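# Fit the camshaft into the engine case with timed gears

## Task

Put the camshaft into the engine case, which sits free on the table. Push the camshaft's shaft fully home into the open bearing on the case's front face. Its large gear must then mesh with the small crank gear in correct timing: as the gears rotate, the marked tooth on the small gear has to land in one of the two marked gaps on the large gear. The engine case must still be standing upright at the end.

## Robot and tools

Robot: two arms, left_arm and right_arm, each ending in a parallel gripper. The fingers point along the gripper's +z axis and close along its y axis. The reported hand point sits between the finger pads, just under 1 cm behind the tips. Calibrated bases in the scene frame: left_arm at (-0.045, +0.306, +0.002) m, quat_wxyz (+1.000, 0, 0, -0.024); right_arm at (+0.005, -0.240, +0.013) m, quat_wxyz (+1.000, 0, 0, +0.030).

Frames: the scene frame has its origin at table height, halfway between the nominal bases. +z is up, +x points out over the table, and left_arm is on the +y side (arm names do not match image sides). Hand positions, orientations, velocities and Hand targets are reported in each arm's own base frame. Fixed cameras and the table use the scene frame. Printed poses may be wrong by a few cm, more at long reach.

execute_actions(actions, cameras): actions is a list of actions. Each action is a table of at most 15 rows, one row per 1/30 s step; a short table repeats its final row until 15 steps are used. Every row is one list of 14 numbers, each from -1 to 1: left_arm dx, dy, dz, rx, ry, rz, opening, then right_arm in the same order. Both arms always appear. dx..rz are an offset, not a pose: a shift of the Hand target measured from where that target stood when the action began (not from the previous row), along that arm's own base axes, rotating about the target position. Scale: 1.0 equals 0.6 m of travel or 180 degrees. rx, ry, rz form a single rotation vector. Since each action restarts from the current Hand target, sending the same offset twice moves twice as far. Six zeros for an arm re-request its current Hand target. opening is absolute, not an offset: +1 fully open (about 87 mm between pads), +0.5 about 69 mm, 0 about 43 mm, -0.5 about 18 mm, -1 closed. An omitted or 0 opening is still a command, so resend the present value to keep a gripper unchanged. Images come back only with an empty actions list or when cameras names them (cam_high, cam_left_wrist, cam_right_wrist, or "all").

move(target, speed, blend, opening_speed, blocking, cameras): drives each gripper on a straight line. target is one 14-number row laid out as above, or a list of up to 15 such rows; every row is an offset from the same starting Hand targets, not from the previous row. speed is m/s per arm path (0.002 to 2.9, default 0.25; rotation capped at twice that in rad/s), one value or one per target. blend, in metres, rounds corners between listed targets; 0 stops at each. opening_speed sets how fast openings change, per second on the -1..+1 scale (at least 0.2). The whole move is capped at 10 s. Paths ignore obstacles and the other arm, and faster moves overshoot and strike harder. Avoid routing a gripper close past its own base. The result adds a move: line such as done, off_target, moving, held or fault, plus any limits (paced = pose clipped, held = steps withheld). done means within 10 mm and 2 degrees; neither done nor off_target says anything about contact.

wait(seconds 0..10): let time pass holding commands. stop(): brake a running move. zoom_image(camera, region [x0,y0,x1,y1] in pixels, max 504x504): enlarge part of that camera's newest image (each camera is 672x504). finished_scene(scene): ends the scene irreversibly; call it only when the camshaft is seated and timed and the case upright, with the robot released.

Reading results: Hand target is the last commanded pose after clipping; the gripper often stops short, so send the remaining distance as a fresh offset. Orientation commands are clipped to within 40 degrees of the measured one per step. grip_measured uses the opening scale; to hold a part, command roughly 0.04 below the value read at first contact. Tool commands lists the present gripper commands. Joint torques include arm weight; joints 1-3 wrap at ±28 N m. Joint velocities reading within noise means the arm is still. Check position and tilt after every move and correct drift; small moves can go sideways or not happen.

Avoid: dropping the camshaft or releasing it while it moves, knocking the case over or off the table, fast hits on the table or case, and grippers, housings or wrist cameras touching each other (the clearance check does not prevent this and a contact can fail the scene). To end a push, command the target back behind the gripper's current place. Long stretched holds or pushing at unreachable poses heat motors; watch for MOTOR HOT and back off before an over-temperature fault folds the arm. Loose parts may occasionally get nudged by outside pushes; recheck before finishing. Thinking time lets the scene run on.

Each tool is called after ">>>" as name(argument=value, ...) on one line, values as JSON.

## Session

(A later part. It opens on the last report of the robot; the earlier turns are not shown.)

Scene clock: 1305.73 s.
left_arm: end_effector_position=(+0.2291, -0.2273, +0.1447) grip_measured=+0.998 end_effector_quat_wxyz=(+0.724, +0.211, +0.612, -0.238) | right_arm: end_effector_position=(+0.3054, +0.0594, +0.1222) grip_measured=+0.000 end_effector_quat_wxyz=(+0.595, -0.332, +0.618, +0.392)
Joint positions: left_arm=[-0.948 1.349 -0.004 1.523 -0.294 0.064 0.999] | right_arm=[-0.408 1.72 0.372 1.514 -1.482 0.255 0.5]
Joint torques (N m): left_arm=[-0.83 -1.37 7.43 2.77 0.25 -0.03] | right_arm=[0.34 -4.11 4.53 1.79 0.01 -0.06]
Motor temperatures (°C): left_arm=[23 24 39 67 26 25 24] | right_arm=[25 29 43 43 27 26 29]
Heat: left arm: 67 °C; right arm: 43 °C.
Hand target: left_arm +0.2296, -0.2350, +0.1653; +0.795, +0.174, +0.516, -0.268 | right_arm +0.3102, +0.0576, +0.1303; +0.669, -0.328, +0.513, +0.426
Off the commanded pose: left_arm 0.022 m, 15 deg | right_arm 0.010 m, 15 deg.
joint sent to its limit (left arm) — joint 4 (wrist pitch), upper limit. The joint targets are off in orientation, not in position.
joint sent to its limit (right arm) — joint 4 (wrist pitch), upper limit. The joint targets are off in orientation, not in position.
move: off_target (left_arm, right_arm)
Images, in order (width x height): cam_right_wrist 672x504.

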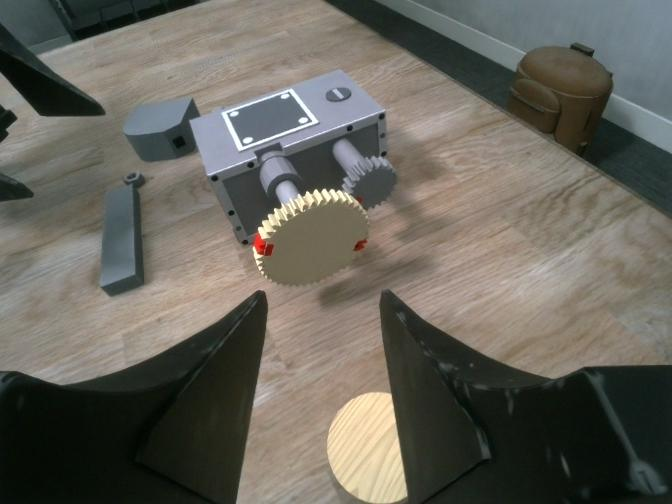

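>>> zoom_image(camera="cam_right_wrist", region=[240, 130, 410, 300])

Scaled by 2.965 from the camera's 672x504 image, which has a finer 960x720 frame.

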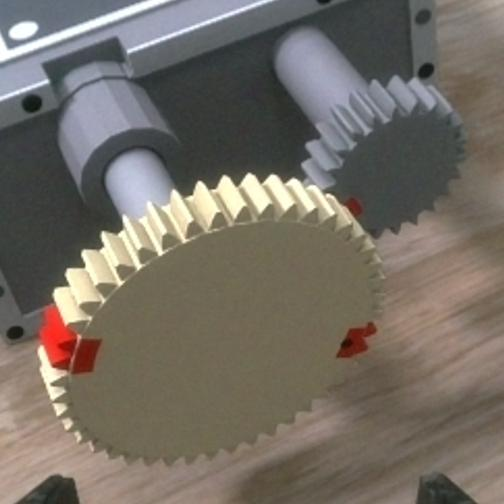

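>>> move(target=[[0,0,0,0,0,0,1,-0.1,0.037,0.116,-0.1025,0.1813,-0.165,-0.1],[0,0,0,0,0,0,1,-0.075,0.186,0.07,-0.2051,0.3626,-0.3303,-0.1]], speed=0.2, blend=0.03, cameras=["cam_right_wrist"])

Scene clock: 1352.77 s.
left_arm: end_effector_position=(+0.2291, -0.2273, +0.1447) grip_measured=+0.998 end_effector_quat_wxyz=(+0.724, +0.211, +0.612, -0.238) | right_arm: end_effector_position=(+0.2617, +0.1660, +0.1643) grip_measured=-0.100 end_effector_quat_wxyz=(+0.284, +0.038, +0.958, -0.005)
Joint positions: left_arm=[-0.948 1.349 -0.004 1.523 -0.294 0.064 0.999] | right_arm=[0.697 1.419 1.285 -0.996 0.382 0.689 0.45]
Joint torques (N m): left_arm=[-0.83 -1.37 7.42 2.77 0.25 -0.03] | right_arm=[0.83 -4.11 7.51 0.89 0.41 0.05]
Motor temperatures (°C): left_arm=[23 24 38 67 26 25 24] | right_arm=[25 29 41 44 27 26 29]
Heat: left arm: 67 °C; right arm: 44 °C.
Hand target: left_arm +0.2296, -0.2350, +0.1653; +0.795, +0.174, +0.516, -0.268 | right_arm +0.2651, +0.1693, +0.1723; +0.292, +0.041, +0.956, -0.003
Off the commanded pose: left_arm 0.022 m, 15 deg | right_arm 0.009 m, 1 deg.
joint sent to its limit (left arm) — joint 4 (wrist pitch), upper limit. The joint targets are off in orientation, not in position.
move: off_target (left_arm)
Images, in order (width x height): cam_right_wrist 672x504.

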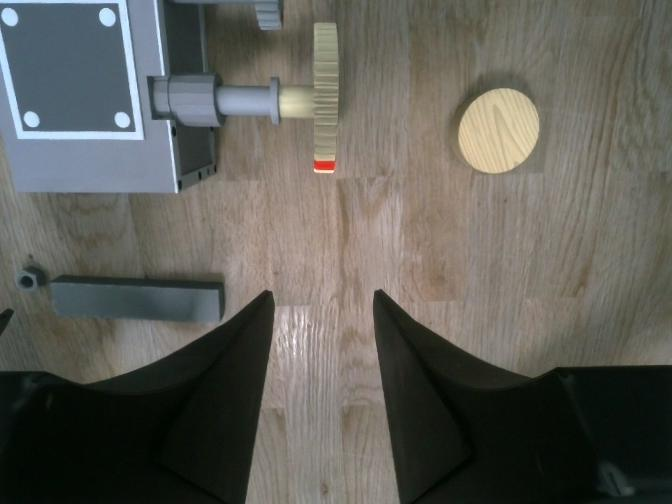

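>>> move(target=[0,0,0,0,0,0,1,0.06,0.002,-0.087,0,0,0,-0.1], speed=0.1, cameras=["cam_right_wrist"])

>>> zoom_image(camera="cam_right_wrist", region=[180, 40, 440, 340])

Scene clock: 1367.80 s.
left_arm: end_effector_position=(+0.2291, -0.2273, +0.1447) grip_measured=+0.998 end_effector_quat_wxyz=(+0.724, +0.211, +0.612, -0.238) | right_arm: end_effector_position=(+0.2986, +0.1703, +0.1233) grip_measured=-0.100 end_effector_quat_wxyz=(+0.291, +0.041, +0.956, -0.006)
Joint positions: left_arm=[-0.948 1.349 -0.004 1.523 -0.294 0.064 0.999] | right_arm=[0.634 1.522 1.206 -0.78 0.365 0.63 0.45]
Joint torques (N m): left_arm=[-0.83 -1.37 7.43 2.77 0.24 -0.03] | right_arm=[-0.4 -5.3 4.51 1.21 0.21 -0.1]
Motor temperatures (°C): left_arm=[23 24 38 67 26 25 24] | right_arm=[25 29 42 42 27 26 29]
Heat: left arm: 67 °C; right arm: 42 °C.
Hand target: left_arm +0.2296, -0.2350, +0.1653; +0.795, +0.174, +0.516, -0.268 | right_arm +0.3012, +0.1705, +0.1202; +0.292, +0.041, +0.955, -0.003
Off the commanded pose: left_arm 0.022 m, 15 deg | right_arm 0.004 m, 0 deg.
joint sent to its limit (left arm) — joint 4 (wrist pitch), upper limit. The joint targets are off in orientation, not in position.
move: off_target (left_arm)
Images, in order (width x height): cam_right_wrist 672x504.

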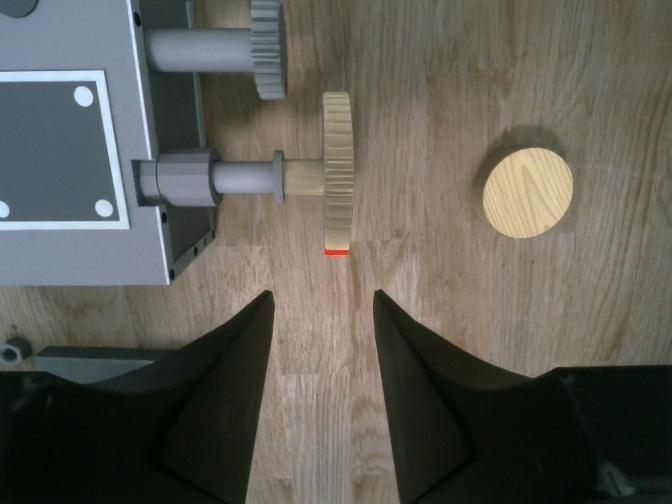

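Scaled by 1.680 from the camera's 672x504 image, which has a finer 960x720 frame.

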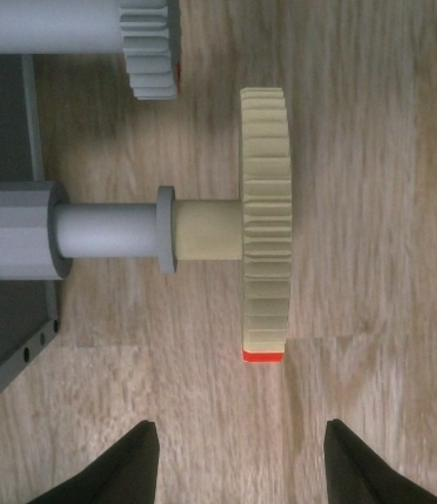

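>>> move(target=[0,0,0,0,0,0,1,0.036,-0.011,-0.047,0,0,0,-0.1], speed=0.08, cameras=["cam_right_wrist"])

>>> zoom_image(camera="cam_right_wrist", region=[180, 40, 440, 340])

Scene clock: 1377.97 s.
left_arm: end_effector_position=(+0.2291, -0.2273, +0.1447) grip_measured=+0.998 end_effector_quat_wxyz=(+0.724, +0.211, +0.612, -0.238) | right_arm: end_effector_position=(+0.3204, +0.1640, +0.0953) grip_measured=-0.100 end_effector_quat_wxyz=(+0.291, +0.041, +0.956, -0.006)
Joint positions: left_arm=[-0.948 1.349 -0.004 1.523 -0.294 0.064 0.999] | right_arm=[0.575 1.586 1.155 -0.645 0.337 0.575 0.45]
Joint torques (N m): left_arm=[-0.83 -1.36 7.42 2.77 0.24 -0.03] | right_arm=[-0.38 -5.71 4.44 1.22 0.19 -0.09]
Motor temperatures (°C): left_arm=[23 24 38 67 26 25 24] | right_arm=[25 29 41 42 27 26 29]
Heat: left arm: 67 °C; right arm: 42 °C.
Hand target: left_arm +0.2296, -0.2350, +0.1653; +0.795, +0.174, +0.516, -0.268 | right_arm +0.3227, +0.1639, +0.0918; +0.292, +0.041, +0.956, -0.003
Off the commanded pose: left_arm 0.022 m, 15 deg | right_arm 0.004 m, 0 deg.
joint sent to its limit (left arm) — joint 4 (wrist pitch), upper limit. The joint targets are off in orientation, not in position.
move: off_target (left_arm)
Images, in order (width x height): cam_right_wrist 672x504.

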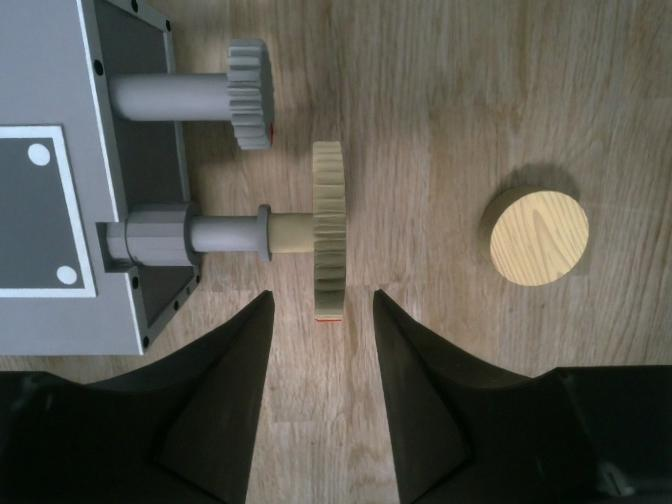

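Scaled by 1.680 from the camera's 672x504 image, which has a finer 960x720 frame.

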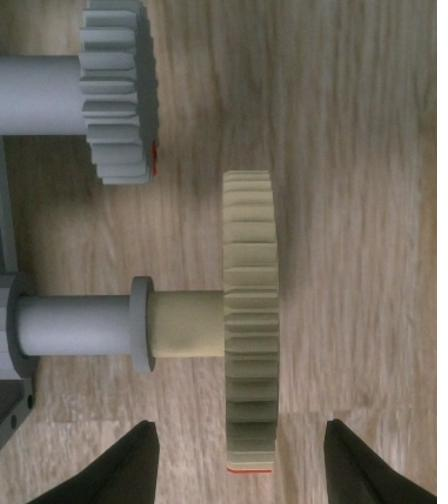

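>>> move(target=[0,0,0,0,0,0,1,0,-0.002,0,0,0,0,-0.74], speed=0.08, opening_speed=0.7, cameras=["cam_right_wrist","cam_left_wrist"])

>>> zoom_image(camera="cam_left_wrist", region=[260, 70, 420, 200])

Scene clock: 1386.40 s.
left_arm: end_effector_position=(+0.2291, -0.2273, +0.1447) grip_measured=+0.998 end_effector_quat_wxyz=(+0.724, +0.211, +0.612, -0.238) | right_arm: end_effector_position=(+0.3216, +0.1618, +0.0954) grip_measured=-0.704 end_effector_quat_wxyz=(+0.291, +0.041, +0.956, -0.008)
Joint positions: left_arm=[-0.948 1.349 -0.004 1.523 -0.294 0.064 0.999] | right_arm=[0.569 1.586 1.155 -0.645 0.338 0.568 0.148]
Joint torques (N m): left_arm=[-0.83 -1.36 7.43 2.78 0.25 -0.03] | right_arm=[-0.13 -5.97 4.23 1.25 0.15 -0.06]
Motor temperatures (°C): left_arm=[23 24 38 67 26 25 24] | right_arm=[25 30 41 41 27 26 29]
Heat: left arm: 67 °C; right arm: 41 °C.
Hand target: left_arm +0.2296, -0.2350, +0.1653; +0.795, +0.174, +0.516, -0.268 | right_arm +0.3227, +0.1626, +0.0918; +0.292, +0.041, +0.956, -0.003
Off the commanded pose: left_arm 0.022 m, 15 deg | right_arm 0.004 m, 1 deg.
joint sent to its limit (left arm) — joint 4 (wrist pitch), upper limit. The joint targets are off in orientation, not in position.
move: off_target (left_arm)
Images, in order (width x height): cam_left_wrist 672x504, cam_right_wrist 672x504.

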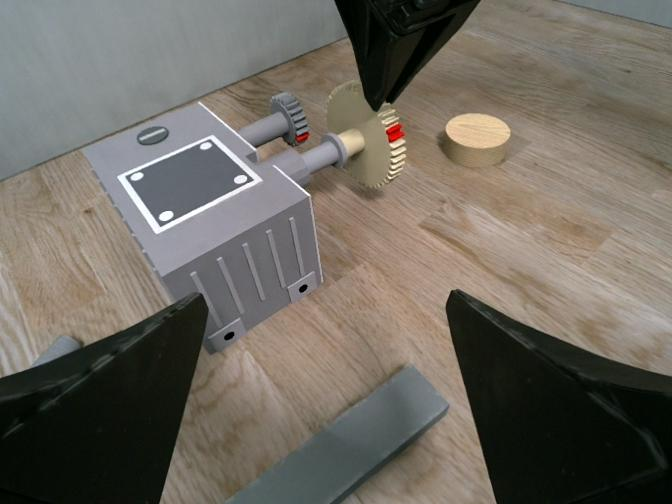

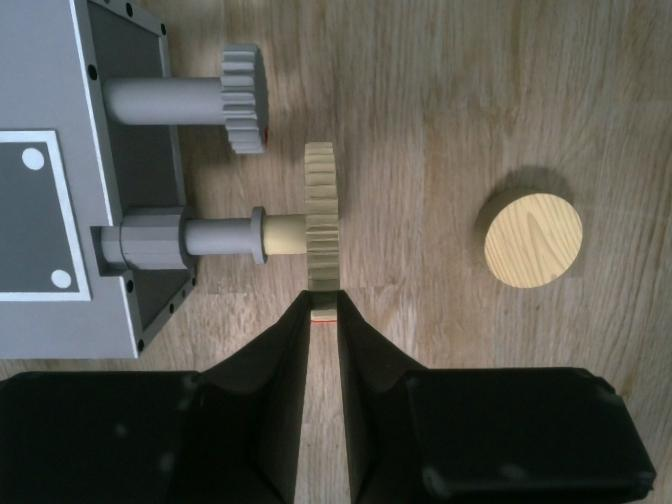

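Scaled by 3.150 from the camera's 672x504 image, which has a finer 960x720 frame.

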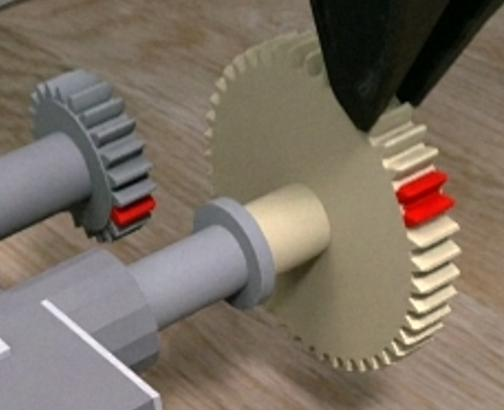

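>>> move(target=[0,0,0,0,0,0,1,-0.0075,0.0,0.0,-0.004,-0.061,-0.001,-0.74], speed=0.08, cameras=["cam_right_wrist","cam_left_wrist"])

>>> zoom_image(camera="cam_left_wrist", region=[260, 70, 420, 200])

>>> zoom_image(camera="cam_right_wrist", region=[100, 40, 350, 340])

Scene clock: 1398.77 s.
left_arm: end_effector_position=(+0.2291, -0.2273, +0.1447) grip_measured=+0.998 end_effector_quat_wxyz=(+0.724, +0.211, +0.612, -0.238) | right_arm: end_effector_position=(+0.3201, +0.1608, +0.0951) grip_measured=-0.704 end_effector_quat_wxyz=(+0.380, +0.044, +0.924, -0.009)
Joint positions: left_arm=[-0.948 1.349 -0.004 1.523 -0.294 0.064 0.999] | right_arm=[0.634 1.47 0.958 -0.412 0.474 0.568 0.148]
Joint torques (N m): left_arm=[-0.83 -1.37 7.42 2.78 0.25 -0.03] | right_arm=[0.84 -5.63 3.82 1.43 0.26 -0.06]
Motor temperatures (°C): left_arm=[23 24 38 67 26 25 24] | right_arm=[25 30 41 41 27 26 29]
Heat: left arm: 67 °C; right arm: 41 °C.
Hand target: left_arm +0.2296, -0.2350, +0.1653; +0.795, +0.174, +0.516, -0.268 | right_arm +0.3183, +0.1627, +0.0919; +0.382, +0.041, +0.923, -0.005
Off the commanded pose: left_arm 0.022 m, 15 deg | right_arm 0.004 m, 1 deg.
joint sent to its limit (left arm) — joint 4 (wrist pitch), upper limit. The joint targets are off in orientation, not in position.
move: off_target (left_arm)
Images, in order (width x height): cam_left_wrist 672x504, cam_right_wrist 672x504.

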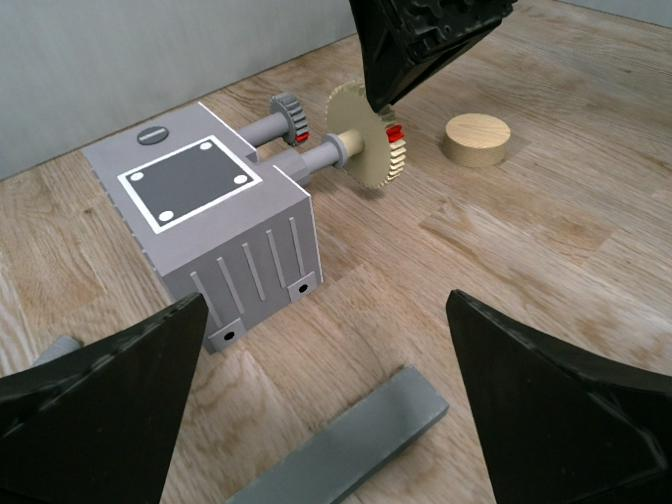

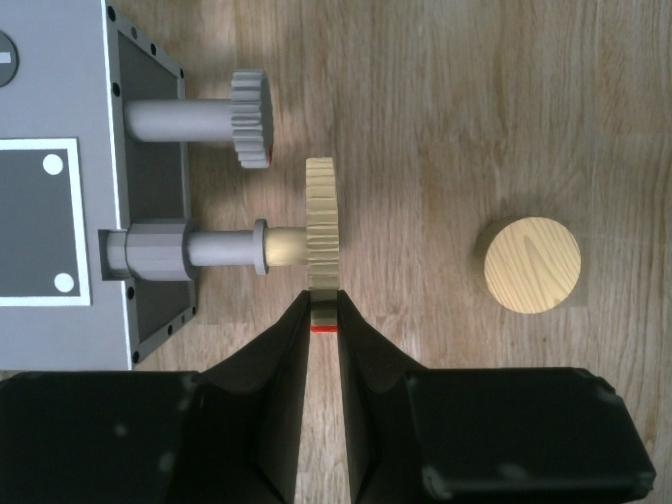

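Scaled by 3.150 from the camera's 672x504 image, which has a finer 960x720 frame.

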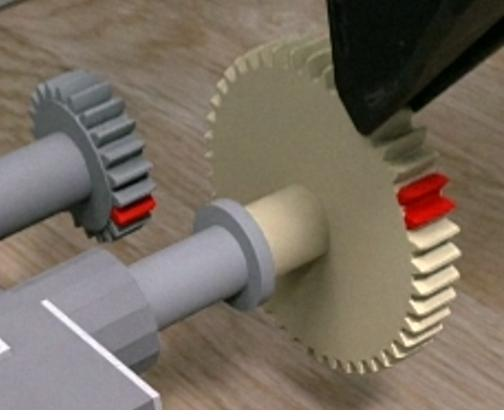

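Scaled by 1.680 from the camera's 672x504 image, which has a finer 960x720 frame.

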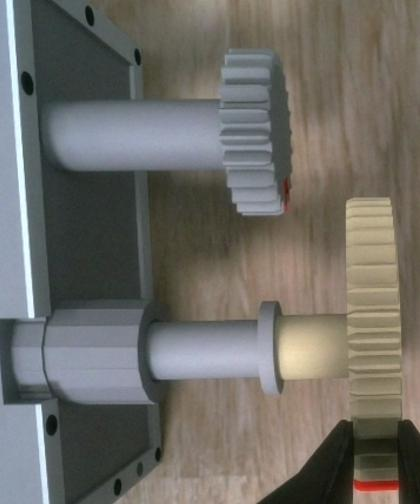

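>>> move(target=[0,0,0,0,0,0,1,-0.009,0.0,-0.009,0,0,0,-0.74], speed=0.05, cameras=["cam_right_wrist","cam_left_wrist"])

>>> zoom_image(camera="cam_left_wrist", region=[260, 70, 420, 200])

>>> zoom_image(camera="cam_right_wrist", region=[100, 40, 350, 340])

Scene clock: 1408.00 s.
left_arm: end_effector_position=(+0.2291, -0.2273, +0.1447) grip_measured=+0.998 end_effector_quat_wxyz=(+0.724, +0.211, +0.612, -0.238) | right_arm: end_effector_position=(+0.3191, +0.1615, +0.0948) grip_measured=-0.704 end_effector_quat_wxyz=(+0.391, +0.044, +0.919, -0.008)
Joint positions: left_arm=[-0.948 1.349 -0.004 1.523 -0.294 0.064 0.999] | right_arm=[0.645 1.456 0.931 -0.381 0.489 0.568 0.148]
Joint torques (N m): left_arm=[-0.84 -1.35 7.42 2.77 0.25 -0.03] | right_arm=[0.84 -5.09 3.54 1.29 0.2 0.02]
Motor temperatures (°C): left_arm=[23 24 38 67 26 25 24] | right_arm=[25 30 41 41 27 26 29]
Heat: left arm: 67 °C; right arm: 41 °C.
Hand target: left_arm +0.2296, -0.2350, +0.1653; +0.795, +0.174, +0.516, -0.268 | right_arm +0.3129, +0.1627, +0.0866; +0.382, +0.041, +0.923, -0.005
Off the commanded pose: left_arm 0.022 m, 15 deg | right_arm 0.010 m, 1 deg.
joint sent to its limit (left arm) — joint 4 (wrist pitch), upper limit. The joint targets are off in orientation, not in position.
move: off_target (left_arm)
Images, in order (width x height): cam_left_wrist 672x504, cam_right_wrist 672x504.

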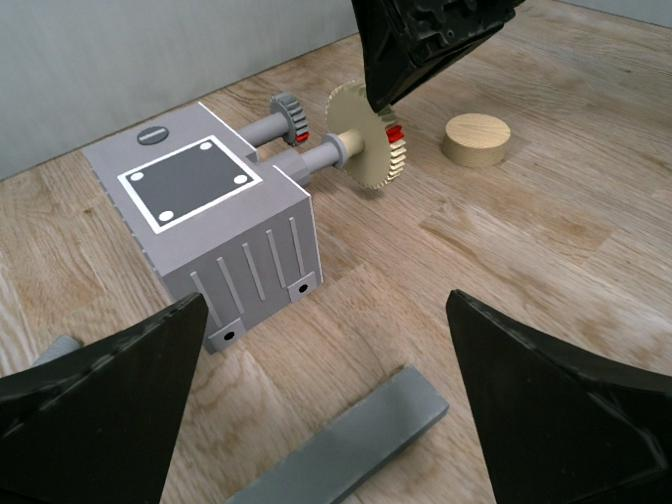

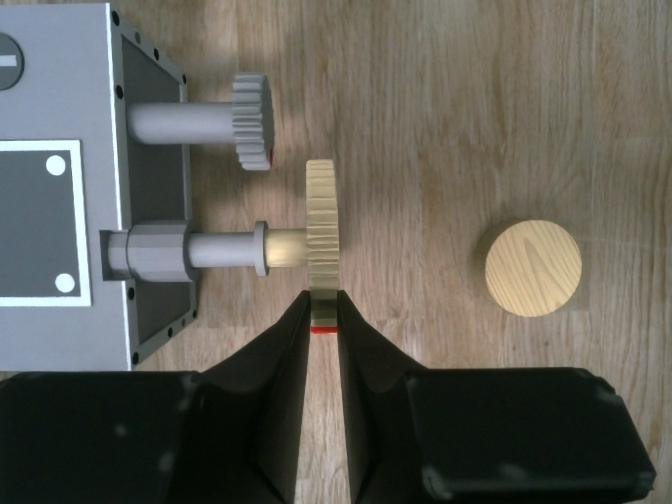

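Scaled by 3.150 from the camera's 672x504 image, which has a finer 960x720 frame.

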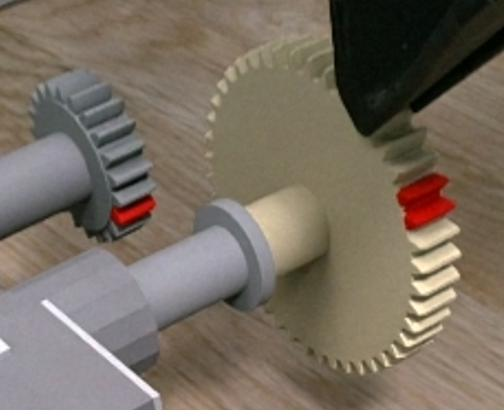

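Scaled by 1.680 from the camera's 672x504 image, which has a finer 960x720 frame.

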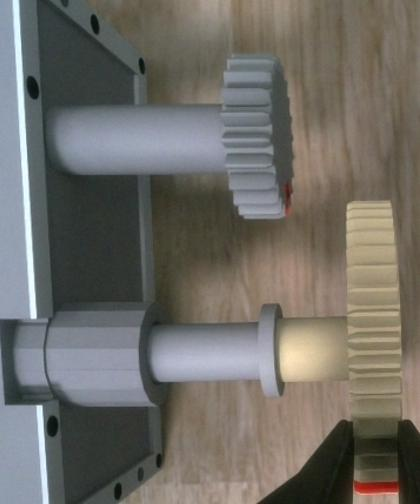

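>>> move(target=[0,0,0,0,0,0,1,-0.008,0.0,-0.010,0,0,0,-0.74], speed=0.05, cameras=["cam_left_wrist"])

>>> zoom_image(camera="cam_left_wrist", region=[260, 70, 420, 200])

Scene clock: 1415.10 s.
left_arm: end_effector_position=(+0.2291, -0.2273, +0.1447) grip_measured=+0.998 end_effector_quat_wxyz=(+0.724, +0.211, +0.612, -0.238) | right_arm: end_effector_position=(+0.3181, +0.1616, +0.0939) grip_measured=-0.704 end_effector_quat_wxyz=(+0.401, +0.047, +0.915, -0.007)
Joint positions: left_arm=[-0.948 1.349 -0.004 1.523 -0.294 0.064 0.999] | right_arm=[0.655 1.444 0.905 -0.35 0.507 0.574 0.148]
Joint torques (N m): left_arm=[-0.83 -1.36 7.42 2.77 0.25 -0.03] | right_arm=[1.01 -4.49 3.28 1.21 0.07 0.06]
Motor temperatures (°C): left_arm=[23 24 38 67 26 25 24] | right_arm=[25 30 40 41 27 26 29]
Heat: left arm: 67 °C; right arm: 41 °C.
Hand target: left_arm +0.2296, -0.2350, +0.1653; +0.795, +0.174, +0.516, -0.268 | right_arm +0.3080, +0.1627, +0.0804; +0.382, +0.040, +0.923, -0.005
Off the commanded pose: left_arm 0.022 m, 15 deg | right_arm 0.017 m, 2 deg.
joint sent to its limit (left arm) — joint 4 (wrist pitch), upper limit. The joint targets are off in orientation, not in position.
move: off_target (left_arm, right_arm)
Images, in order (width x height): cam_left_wrist 672x504.

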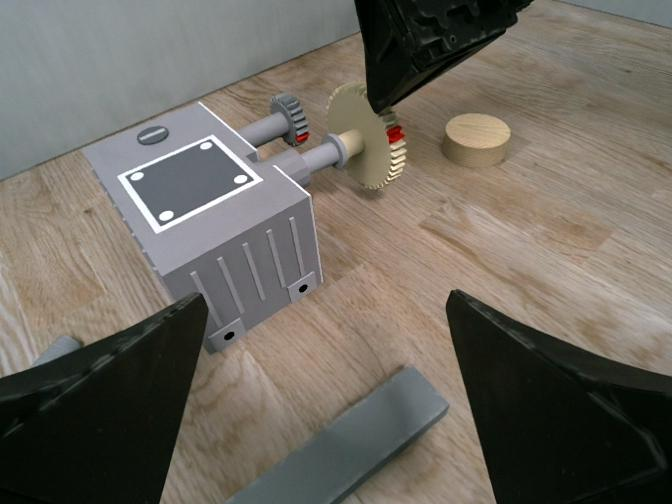

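Scaled by 3.150 from the camera's 672x504 image, which has a finer 960x720 frame.

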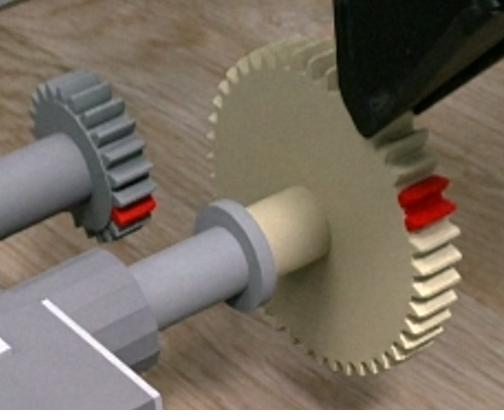

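>>> move(target=[0,0,0,0,0,0,1,-0.01,0.0,-0.012,0,0,0,-0.74], speed=0.05, cameras=["cam_left_wrist"])

>>> zoom_image(camera="cam_left_wrist", region=[260, 70, 420, 200])

Scene clock: 1421.00 s.
left_arm: end_effector_position=(+0.2291, -0.2273, +0.1447) grip_measured=+0.998 end_effector_quat_wxyz=(+0.724, +0.211, +0.612, -0.238) | right_arm: end_effector_position=(+0.3171, +0.1604, +0.0923) grip_measured=-0.704 end_effector_quat_wxyz=(+0.412, +0.054, +0.909, -0.007)
Joint positions: left_arm=[-0.948 1.349 -0.004 1.523 -0.294 0.064 0.999] | right_arm=[0.665 1.431 0.873 -0.314 0.533 0.585 0.148]
Joint torques (N m): left_arm=[-0.84 -1.37 7.42 2.77 0.25 -0.03] | right_arm=[1.26 -3.97 2.99 1.08 -0.14 0.07]
Motor temperatures (°C): left_arm=[23 24 38 67 26 25 24] | right_arm=[25 30 40 41 27 26 29]
Heat: left arm: 67 °C; right arm: 41 °C.
Hand target: left_arm +0.2296, -0.2350, +0.1653; +0.795, +0.174, +0.516, -0.268 | right_arm +0.3021, +0.1626, +0.0734; +0.382, +0.041, +0.923, -0.005
Off the commanded pose: left_arm 0.022 m, 15 deg | right_arm 0.024 m, 4 deg.
joint sent to its limit (left arm) — joint 4 (wrist pitch), upper limit. The joint targets are off in orientation, not in position.
move: off_target (left_arm, right_arm)
Images, in order (width x height): cam_left_wrist 672x504.

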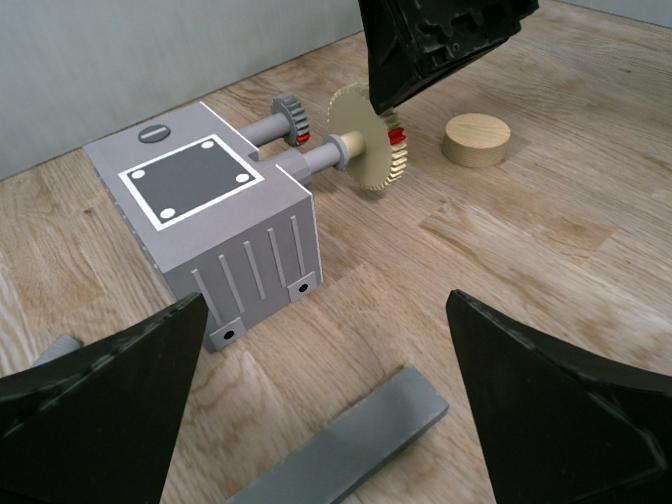

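Scaled by 3.150 from the camera's 672x504 image, which has a finer 960x720 frame.

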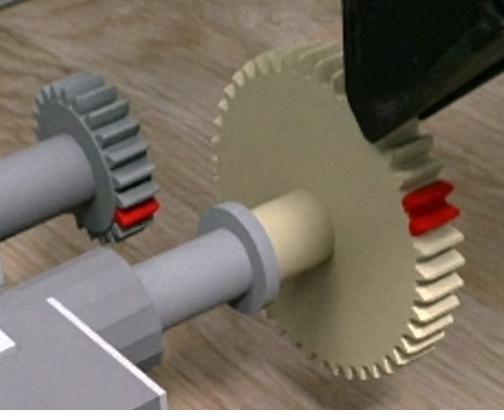

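>>> move(target=[0,0,0,0,0,0,1,0.025,-0.002,0.033,0,0,0,-0.74], speed=0.05)

>>> move(target=[0,0,0,0,0,0,1,-0.002,-0.03,0.0,0,0,0,-0.78], speed=0.05, cameras=["cam_left_wrist","cam_right_wrist"])

>>> zoom_image(camera="cam_left_wrist", region=[260, 70, 420, 200])

>>> zoom_image(camera="cam_right_wrist", region=[100, 40, 350, 340])

Scene clock: 1443.33 s.
left_arm: end_effector_position=(+0.2291, -0.2273, +0.1447) grip_measured=+0.998 end_effector_quat_wxyz=(+0.724, +0.211, +0.612, -0.238) | right_arm: end_effector_position=(+0.3181, +0.1615, +0.0947) grip_measured=-0.704 end_effector_quat_wxyz=(+0.396, +0.048, +0.917, -0.003)
Joint positions: left_arm=[-0.948 1.349 -0.004 1.523 -0.294 0.064 0.999] | right_arm=[0.647 1.444 0.913 -0.363 0.491 0.575 0.148]
Joint torques (N m): left_arm=[-0.83 -1.36 7.42 2.78 0.25 -0.03] | right_arm=[-0.44 -3.73 6.9 0.97 0.09 -0.13]
Motor temperatures (°C): left_arm=[23 24 38 67 26 25 24] | right_arm=[25 30 39 39 27 26 29]
Heat: left arm: 67 °C; right arm: 39 °C.
Hand target: left_arm +0.2296, -0.2350, +0.1653; +0.795, +0.174, +0.516, -0.268 | right_arm +0.3170, +0.1615, +0.0930; +0.382, +0.040, +0.923, -0.006
Off the commanded pose: left_arm 0.022 m, 15 deg | right_arm 0.002 m, 2 deg.
joint sent to its limit (left arm) — joint 4 (wrist pitch), upper limit. The joint targets are off in orientation, not in position.
move: off_target (left_arm)

Scene clock: 1444.20 s.
left_arm: end_effector_position=(+0.2291, -0.2273, +0.1447) grip_measured=+0.998 end_effector_quat_wxyz=(+0.724, +0.211, +0.612, -0.238) | right_arm: end_effector_position=(+0.3202, +0.1576, +0.0952) grip_measured=-0.704 end_effector_quat_wxyz=(+0.385, +0.042, +0.922, +0.015)
Joint positions: left_arm=[-0.948 1.349 -0.004 1.523 -0.294 0.064 0.999] | right_arm=[0.604 1.43 0.909 -0.357 0.42 0.542 0.148]
Joint torques (N m): left_arm=[-0.83 -1.36 7.43 2.77 0.25 -0.03] | right_arm=[-1.17 -6.65 4 1.1 0.47 -0.24]
Motor temperatures (°C): left_arm=[23 24 38 67 26 25 24] | right_arm=[25 30 39 39 27 26 29]
Heat: left arm: 67 °C; right arm: 39 °C.
Hand target: left_arm +0.2296, -0.2350, +0.1653; +0.795, +0.174, +0.516, -0.268 | right_arm +0.3158, +0.1435, +0.0931; +0.382, +0.040, +0.923, -0.005
Off the commanded pose: left_arm 0.022 m, 15 deg | right_arm 0.015 m, 2 deg.
joint sent to its limit (left arm) — joint 4 (wrist pitch), upper limit. The joint targets are off in orientation, not in position.
move: off_target (left_arm, right_arm)
Images, in order (width x height): cam_left_wrist 672x504, cam_right_wrist 672x504.

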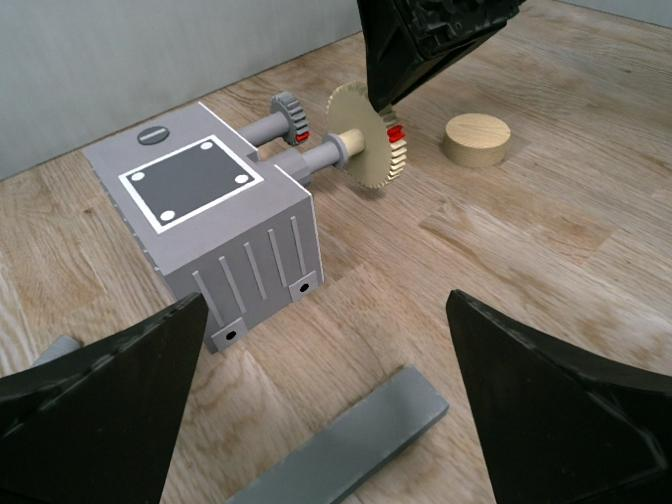

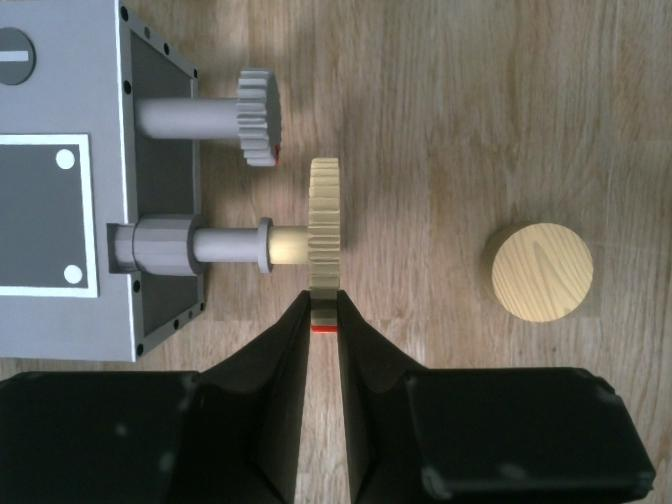

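Scaled by 3.150 from the camera's 672x504 image, which has a finer 960x720 frame.

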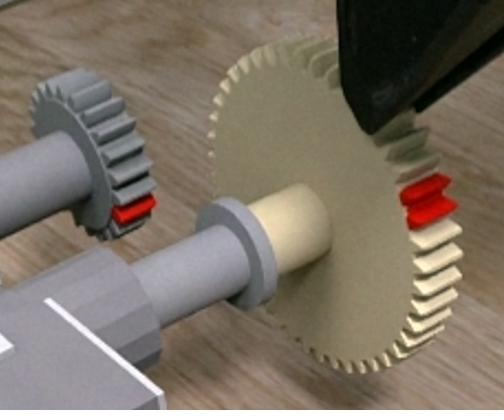

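Scaled by 1.680 from the camera's 672x504 image, which has a finer 960x720 frame.

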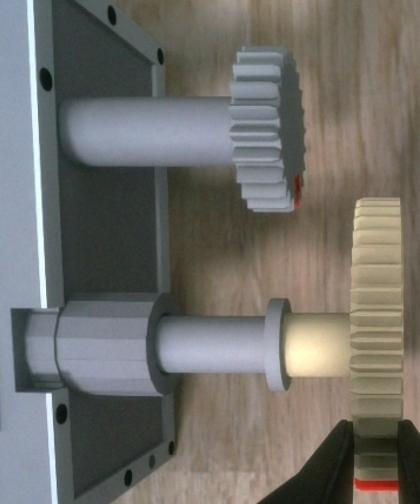

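>>> move(target=[[0,0,0,0,0,0,1,0.003,0.018,0.0,0,0,0,-0.74],[0,0,0,0,0,0,1,0.003,0.018,0.0,0,0,0,-0.3]], speed=0.05, opening_speed=0.5, cameras=["cam_left_wrist","cam_right_wrist"])

>>> zoom_image(camera="cam_left_wrist", region=[260, 70, 420, 200])

>>> zoom_image(camera="cam_right_wrist", region=[100, 40, 350, 340])

Scene clock: 1472.67 s.
left_arm: end_effector_position=(+0.2291, -0.2273, +0.1447) grip_measured=+0.998 end_effector_quat_wxyz=(+0.724, +0.211, +0.612, -0.238) | right_arm: end_effector_position=(+0.3169, +0.1537, +0.0930) grip_measured=-0.300 end_effector_quat_wxyz=(+0.382, +0.043, +0.923, +0.001)
Joint positions: left_arm=[-0.948 1.349 -0.004 1.523 -0.294 0.064 0.999] | right_arm=[0.612 1.432 0.909 -0.379 0.446 0.548 0.35]
Joint torques (N m): left_arm=[-0.83 -1.37 7.42 2.77 0.24 -0.03] | right_arm=[0.7 -4 6.11 1.18 0.4 -0.07]
Motor temperatures (°C): left_arm=[23 24 38 67 26 25 24] | right_arm=[25 31 39 39 27 26 29]
Heat: left arm: 67 °C; right arm: 39 °C.
Hand target: left_arm +0.2296, -0.2350, +0.1653; +0.795, +0.174, +0.516, -0.268 | right_arm +0.3176, +0.1544, +0.0931; +0.382, +0.041, +0.923, -0.005
Off the commanded pose: left_arm 0.022 m, 15 deg | right_arm 0.001 m, 1 deg.
joint sent to its limit (left arm) — joint 4 (wrist pitch), upper limit. The joint targets are off in orientation, not in position.
move: off_target (left_arm)
Images, in order (width x height): cam_left_wrist 672x504, cam_right_wrist 672x504.

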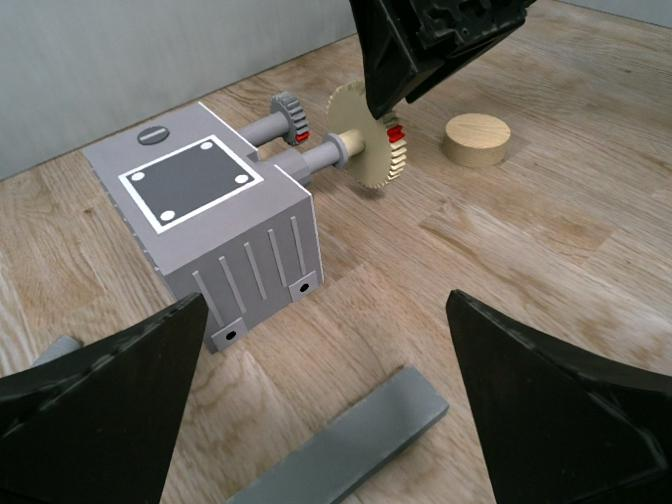

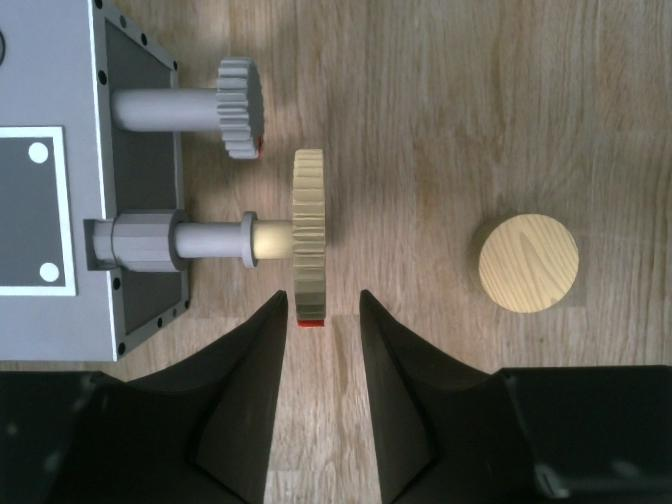

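Scaled by 3.150 from the camera's 672x504 image, which has a finer 960x720 frame.

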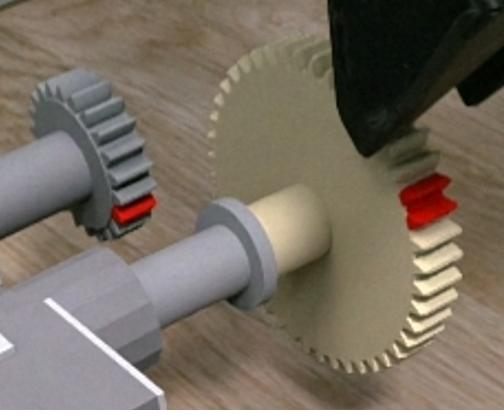

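Scaled by 1.680 from the camera's 672x504 image, which has a finer 960x720 frame.

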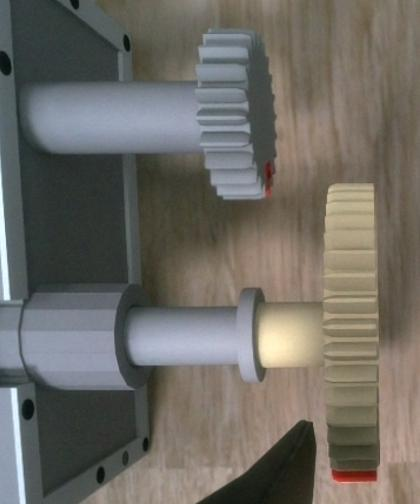

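>>> move(target=[[0,0,0,0,0,0,1,0.0,0.009,0.0,0,0,0,-0.3],[0,0,0,0,0,0,1,-0.07,0.013,0.07,0,0,0,-0.3],[0,0,0,0,0,0,1,-0.029,0.0093,0.095,0.012,0.166,0,-0.3],[0,0,0,0,0,0,1,-0.029,0.0093,0.095,0.012,0.166,0,-1]], speed=0.12, opening_speed=2, cameras=["cam_left_wrist","cam_right_wrist"])

>>> zoom_image(camera="cam_left_wrist", region=[260, 70, 420, 200])

Scene clock: 1492.77 s.
left_arm: end_effector_position=(+0.2291, -0.2273, +0.1447) grip_measured=+0.998 end_effector_quat_wxyz=(+0.724, +0.211, +0.612, -0.238) | right_arm: end_effector_position=(+0.2961, +0.1589, +0.1448) grip_measured=-1.000 end_effector_quat_wxyz=(+0.128, +0.045, +0.991, -0.003)
Joint positions: left_arm=[-0.948 1.349 -0.004 1.523 -0.294 0.064 0.999] | right_arm=[0.497 1.742 1.596 -1.207 0.137 0.573 0]
Joint torques (N m): left_arm=[-0.83 -1.37 7.42 2.77 0.25 -0.03] | right_arm=[-0.38 -6.43 7.19 0.53 0.08 -0.1]
Motor temperatures (°C): left_arm=[23 24 38 67 26 25 24] | right_arm=[25 30 40 38 27 26 29]
Heat: left arm: 67 °C; right arm: 40 °C.
Hand target: left_arm +0.2296, -0.2350, +0.1653; +0.795, +0.174, +0.516, -0.268 | right_arm +0.3003, +0.1598, +0.1501; +0.131, +0.045, +0.990, +0.001
Off the commanded pose: left_arm 0.022 m, 15 deg | right_arm 0.007 m, 1 deg.
joint sent to its limit (left arm) — joint 4 (wrist pitch), upper limit. The joint targets are off in orientation, not in position.
move: off_target (left_arm)
Images, in order (width x height): cam_left_wrist 672x504, cam_right_wrist 672x504.

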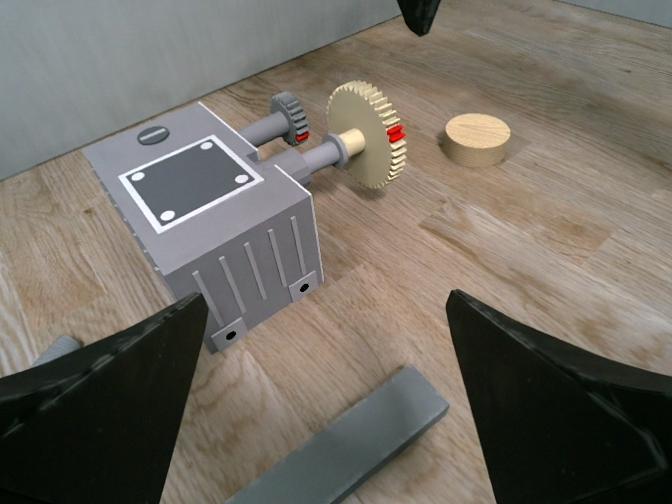

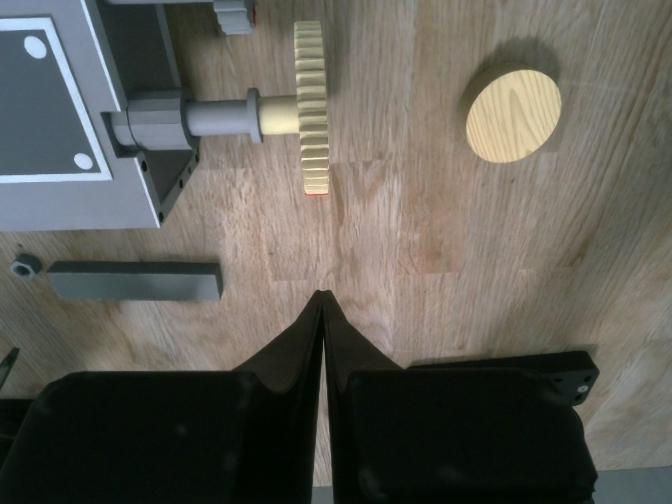

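Scaled by 3.150 from the camera's 672x504 image, which has a finer 960x720 frame.

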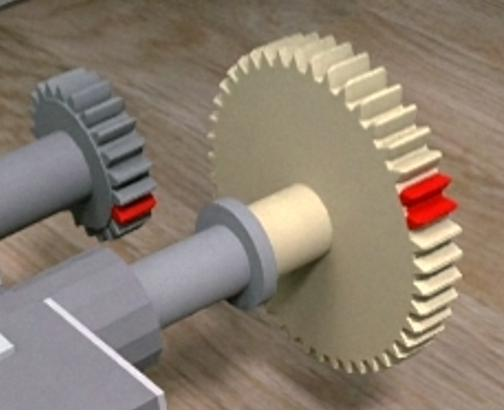

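>>> move(target=[0,0,0,0,0,0,1,0.0112,0.0105,-0.063,0,0,0,-1], speed=0.08, cameras=["cam_left_wrist","cam_right_wrist"])

>>> zoom_image(camera="cam_left_wrist", region=[260, 70, 420, 200])

Scene clock: 1516.87 s.
left_arm: end_effector_position=(+0.2291, -0.2273, +0.1447) grip_measured=+0.998 end_effector_quat_wxyz=(+0.724, +0.211, +0.612, -0.238) | right_arm: end_effector_position=(+0.3053, +0.1639, +0.1160) grip_measured=-1.000 end_effector_quat_wxyz=(+0.129, +0.045, +0.991, -0.002)
Joint positions: left_arm=[-0.948 1.349 -0.004 1.523 -0.294 0.064 0.999] | right_arm=[0.497 1.774 1.52 -1.095 0.137 0.573 0]
Joint torques (N m): left_arm=[-0.83 -1.37 7.42 2.77 0.24 -0.03] | right_arm=[0.29 -7.08 4.25 0.8 0.1 -0.04]
Motor temperatures (°C): left_arm=[23 24 38 67 26 25 24] | right_arm=[25 30 41 37 27 26 29]
Heat: left arm: 67 °C; right arm: 41 °C.
Hand target: left_arm +0.2296, -0.2350, +0.1653; +0.795, +0.174, +0.516, -0.268 | right_arm +0.3070, +0.1662, +0.1123; +0.131, +0.045, +0.990, +0.001
Off the commanded pose: left_arm 0.022 m, 15 deg | right_arm 0.005 m, 0 deg.
joint sent to its limit (left arm) — joint 4 (wrist pitch), upper limit. The joint targets are off in orientation, not in position.
move: off_target (left_arm)
Images, in order (width x height): cam_left_wrist 672x504, cam_right_wrist 672x504.

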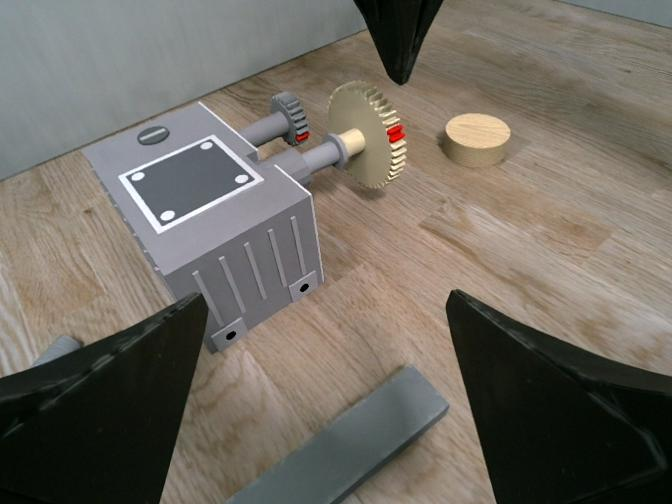

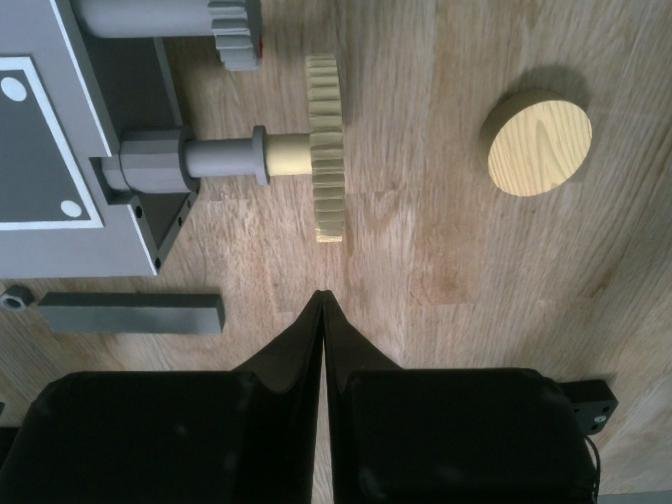

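Scaled by 3.150 from the camera's 672x504 image, which has a finer 960x720 frame.

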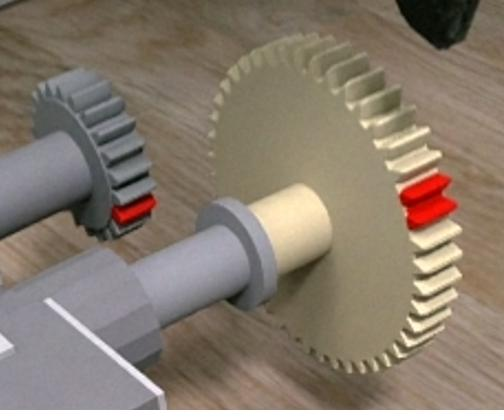

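>>> move(target=[0,0,0,0,0,0,1,0.003,0.0,-0.03,0,0,0,-1], speed=0.05, cameras=["cam_left_wrist","cam_right_wrist"])

>>> zoom_image(camera="cam_left_wrist", region=[260, 70, 420, 200])

Scene clock: 1528.77 s.
left_arm: end_effector_position=(+0.2291, -0.2273, +0.1447) grip_measured=+0.998 end_effector_quat_wxyz=(+0.724, +0.211, +0.612, -0.238) | right_arm: end_effector_position=(+0.3072, +0.1649, +0.0990) grip_measured=-1.000 end_effector_quat_wxyz=(+0.131, +0.045, +0.990, -0.001)
Joint positions: left_arm=[-0.948 1.349 -0.004 1.523 -0.294 0.064 0.999] | right_arm=[0.497 1.782 1.462 -1.026 0.137 0.573 0]
Joint torques (N m): left_arm=[-0.84 -1.37 7.43 2.78 0.25 -0.03] | right_arm=[0.05 -6.95 4.18 0.82 0.1 -0.06]
Motor temperatures (°C): left_arm=[23 24 38 67 26 25 24] | right_arm=[25 31 41 37 27 26 29]
Heat: left arm: 67 °C; right arm: 41 °C.
Hand target: left_arm +0.2296, -0.2350, +0.1653; +0.795, +0.174, +0.516, -0.268 | right_arm +0.3089, +0.1662, +0.0944; +0.131, +0.045, +0.990, +0.002
Off the commanded pose: left_arm 0.022 m, 15 deg | right_arm 0.005 m, 0 deg.
joint sent to its limit (left arm) — joint 4 (wrist pitch), upper limit. The joint targets are off in orientation, not in position.
move: off_target (left_arm)
Images, in order (width x height): cam_left_wrist 672x504, cam_right_wrist 672x504.

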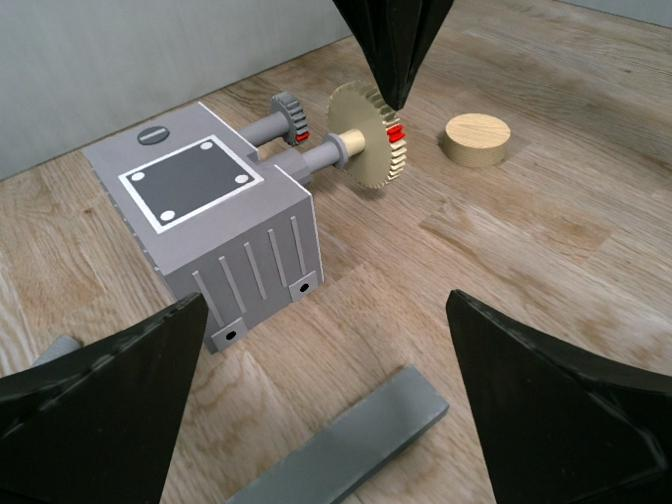

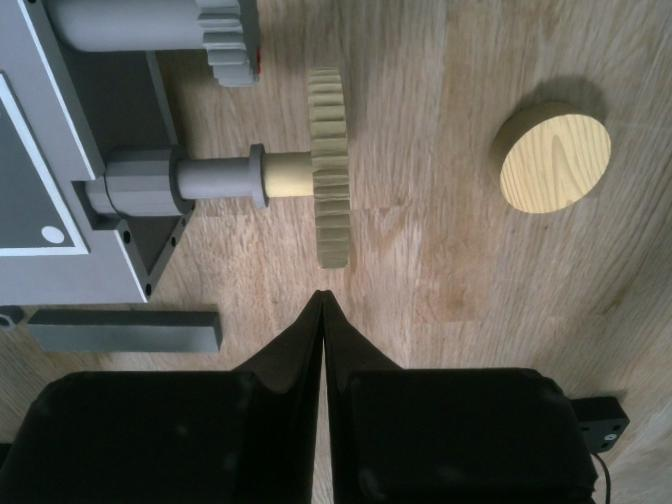

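Scaled by 3.150 from the camera's 672x504 image, which has a finer 960x720 frame.

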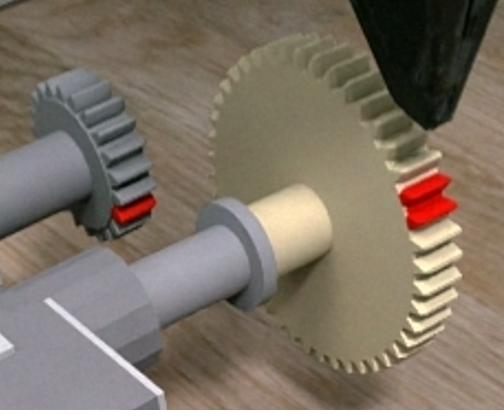

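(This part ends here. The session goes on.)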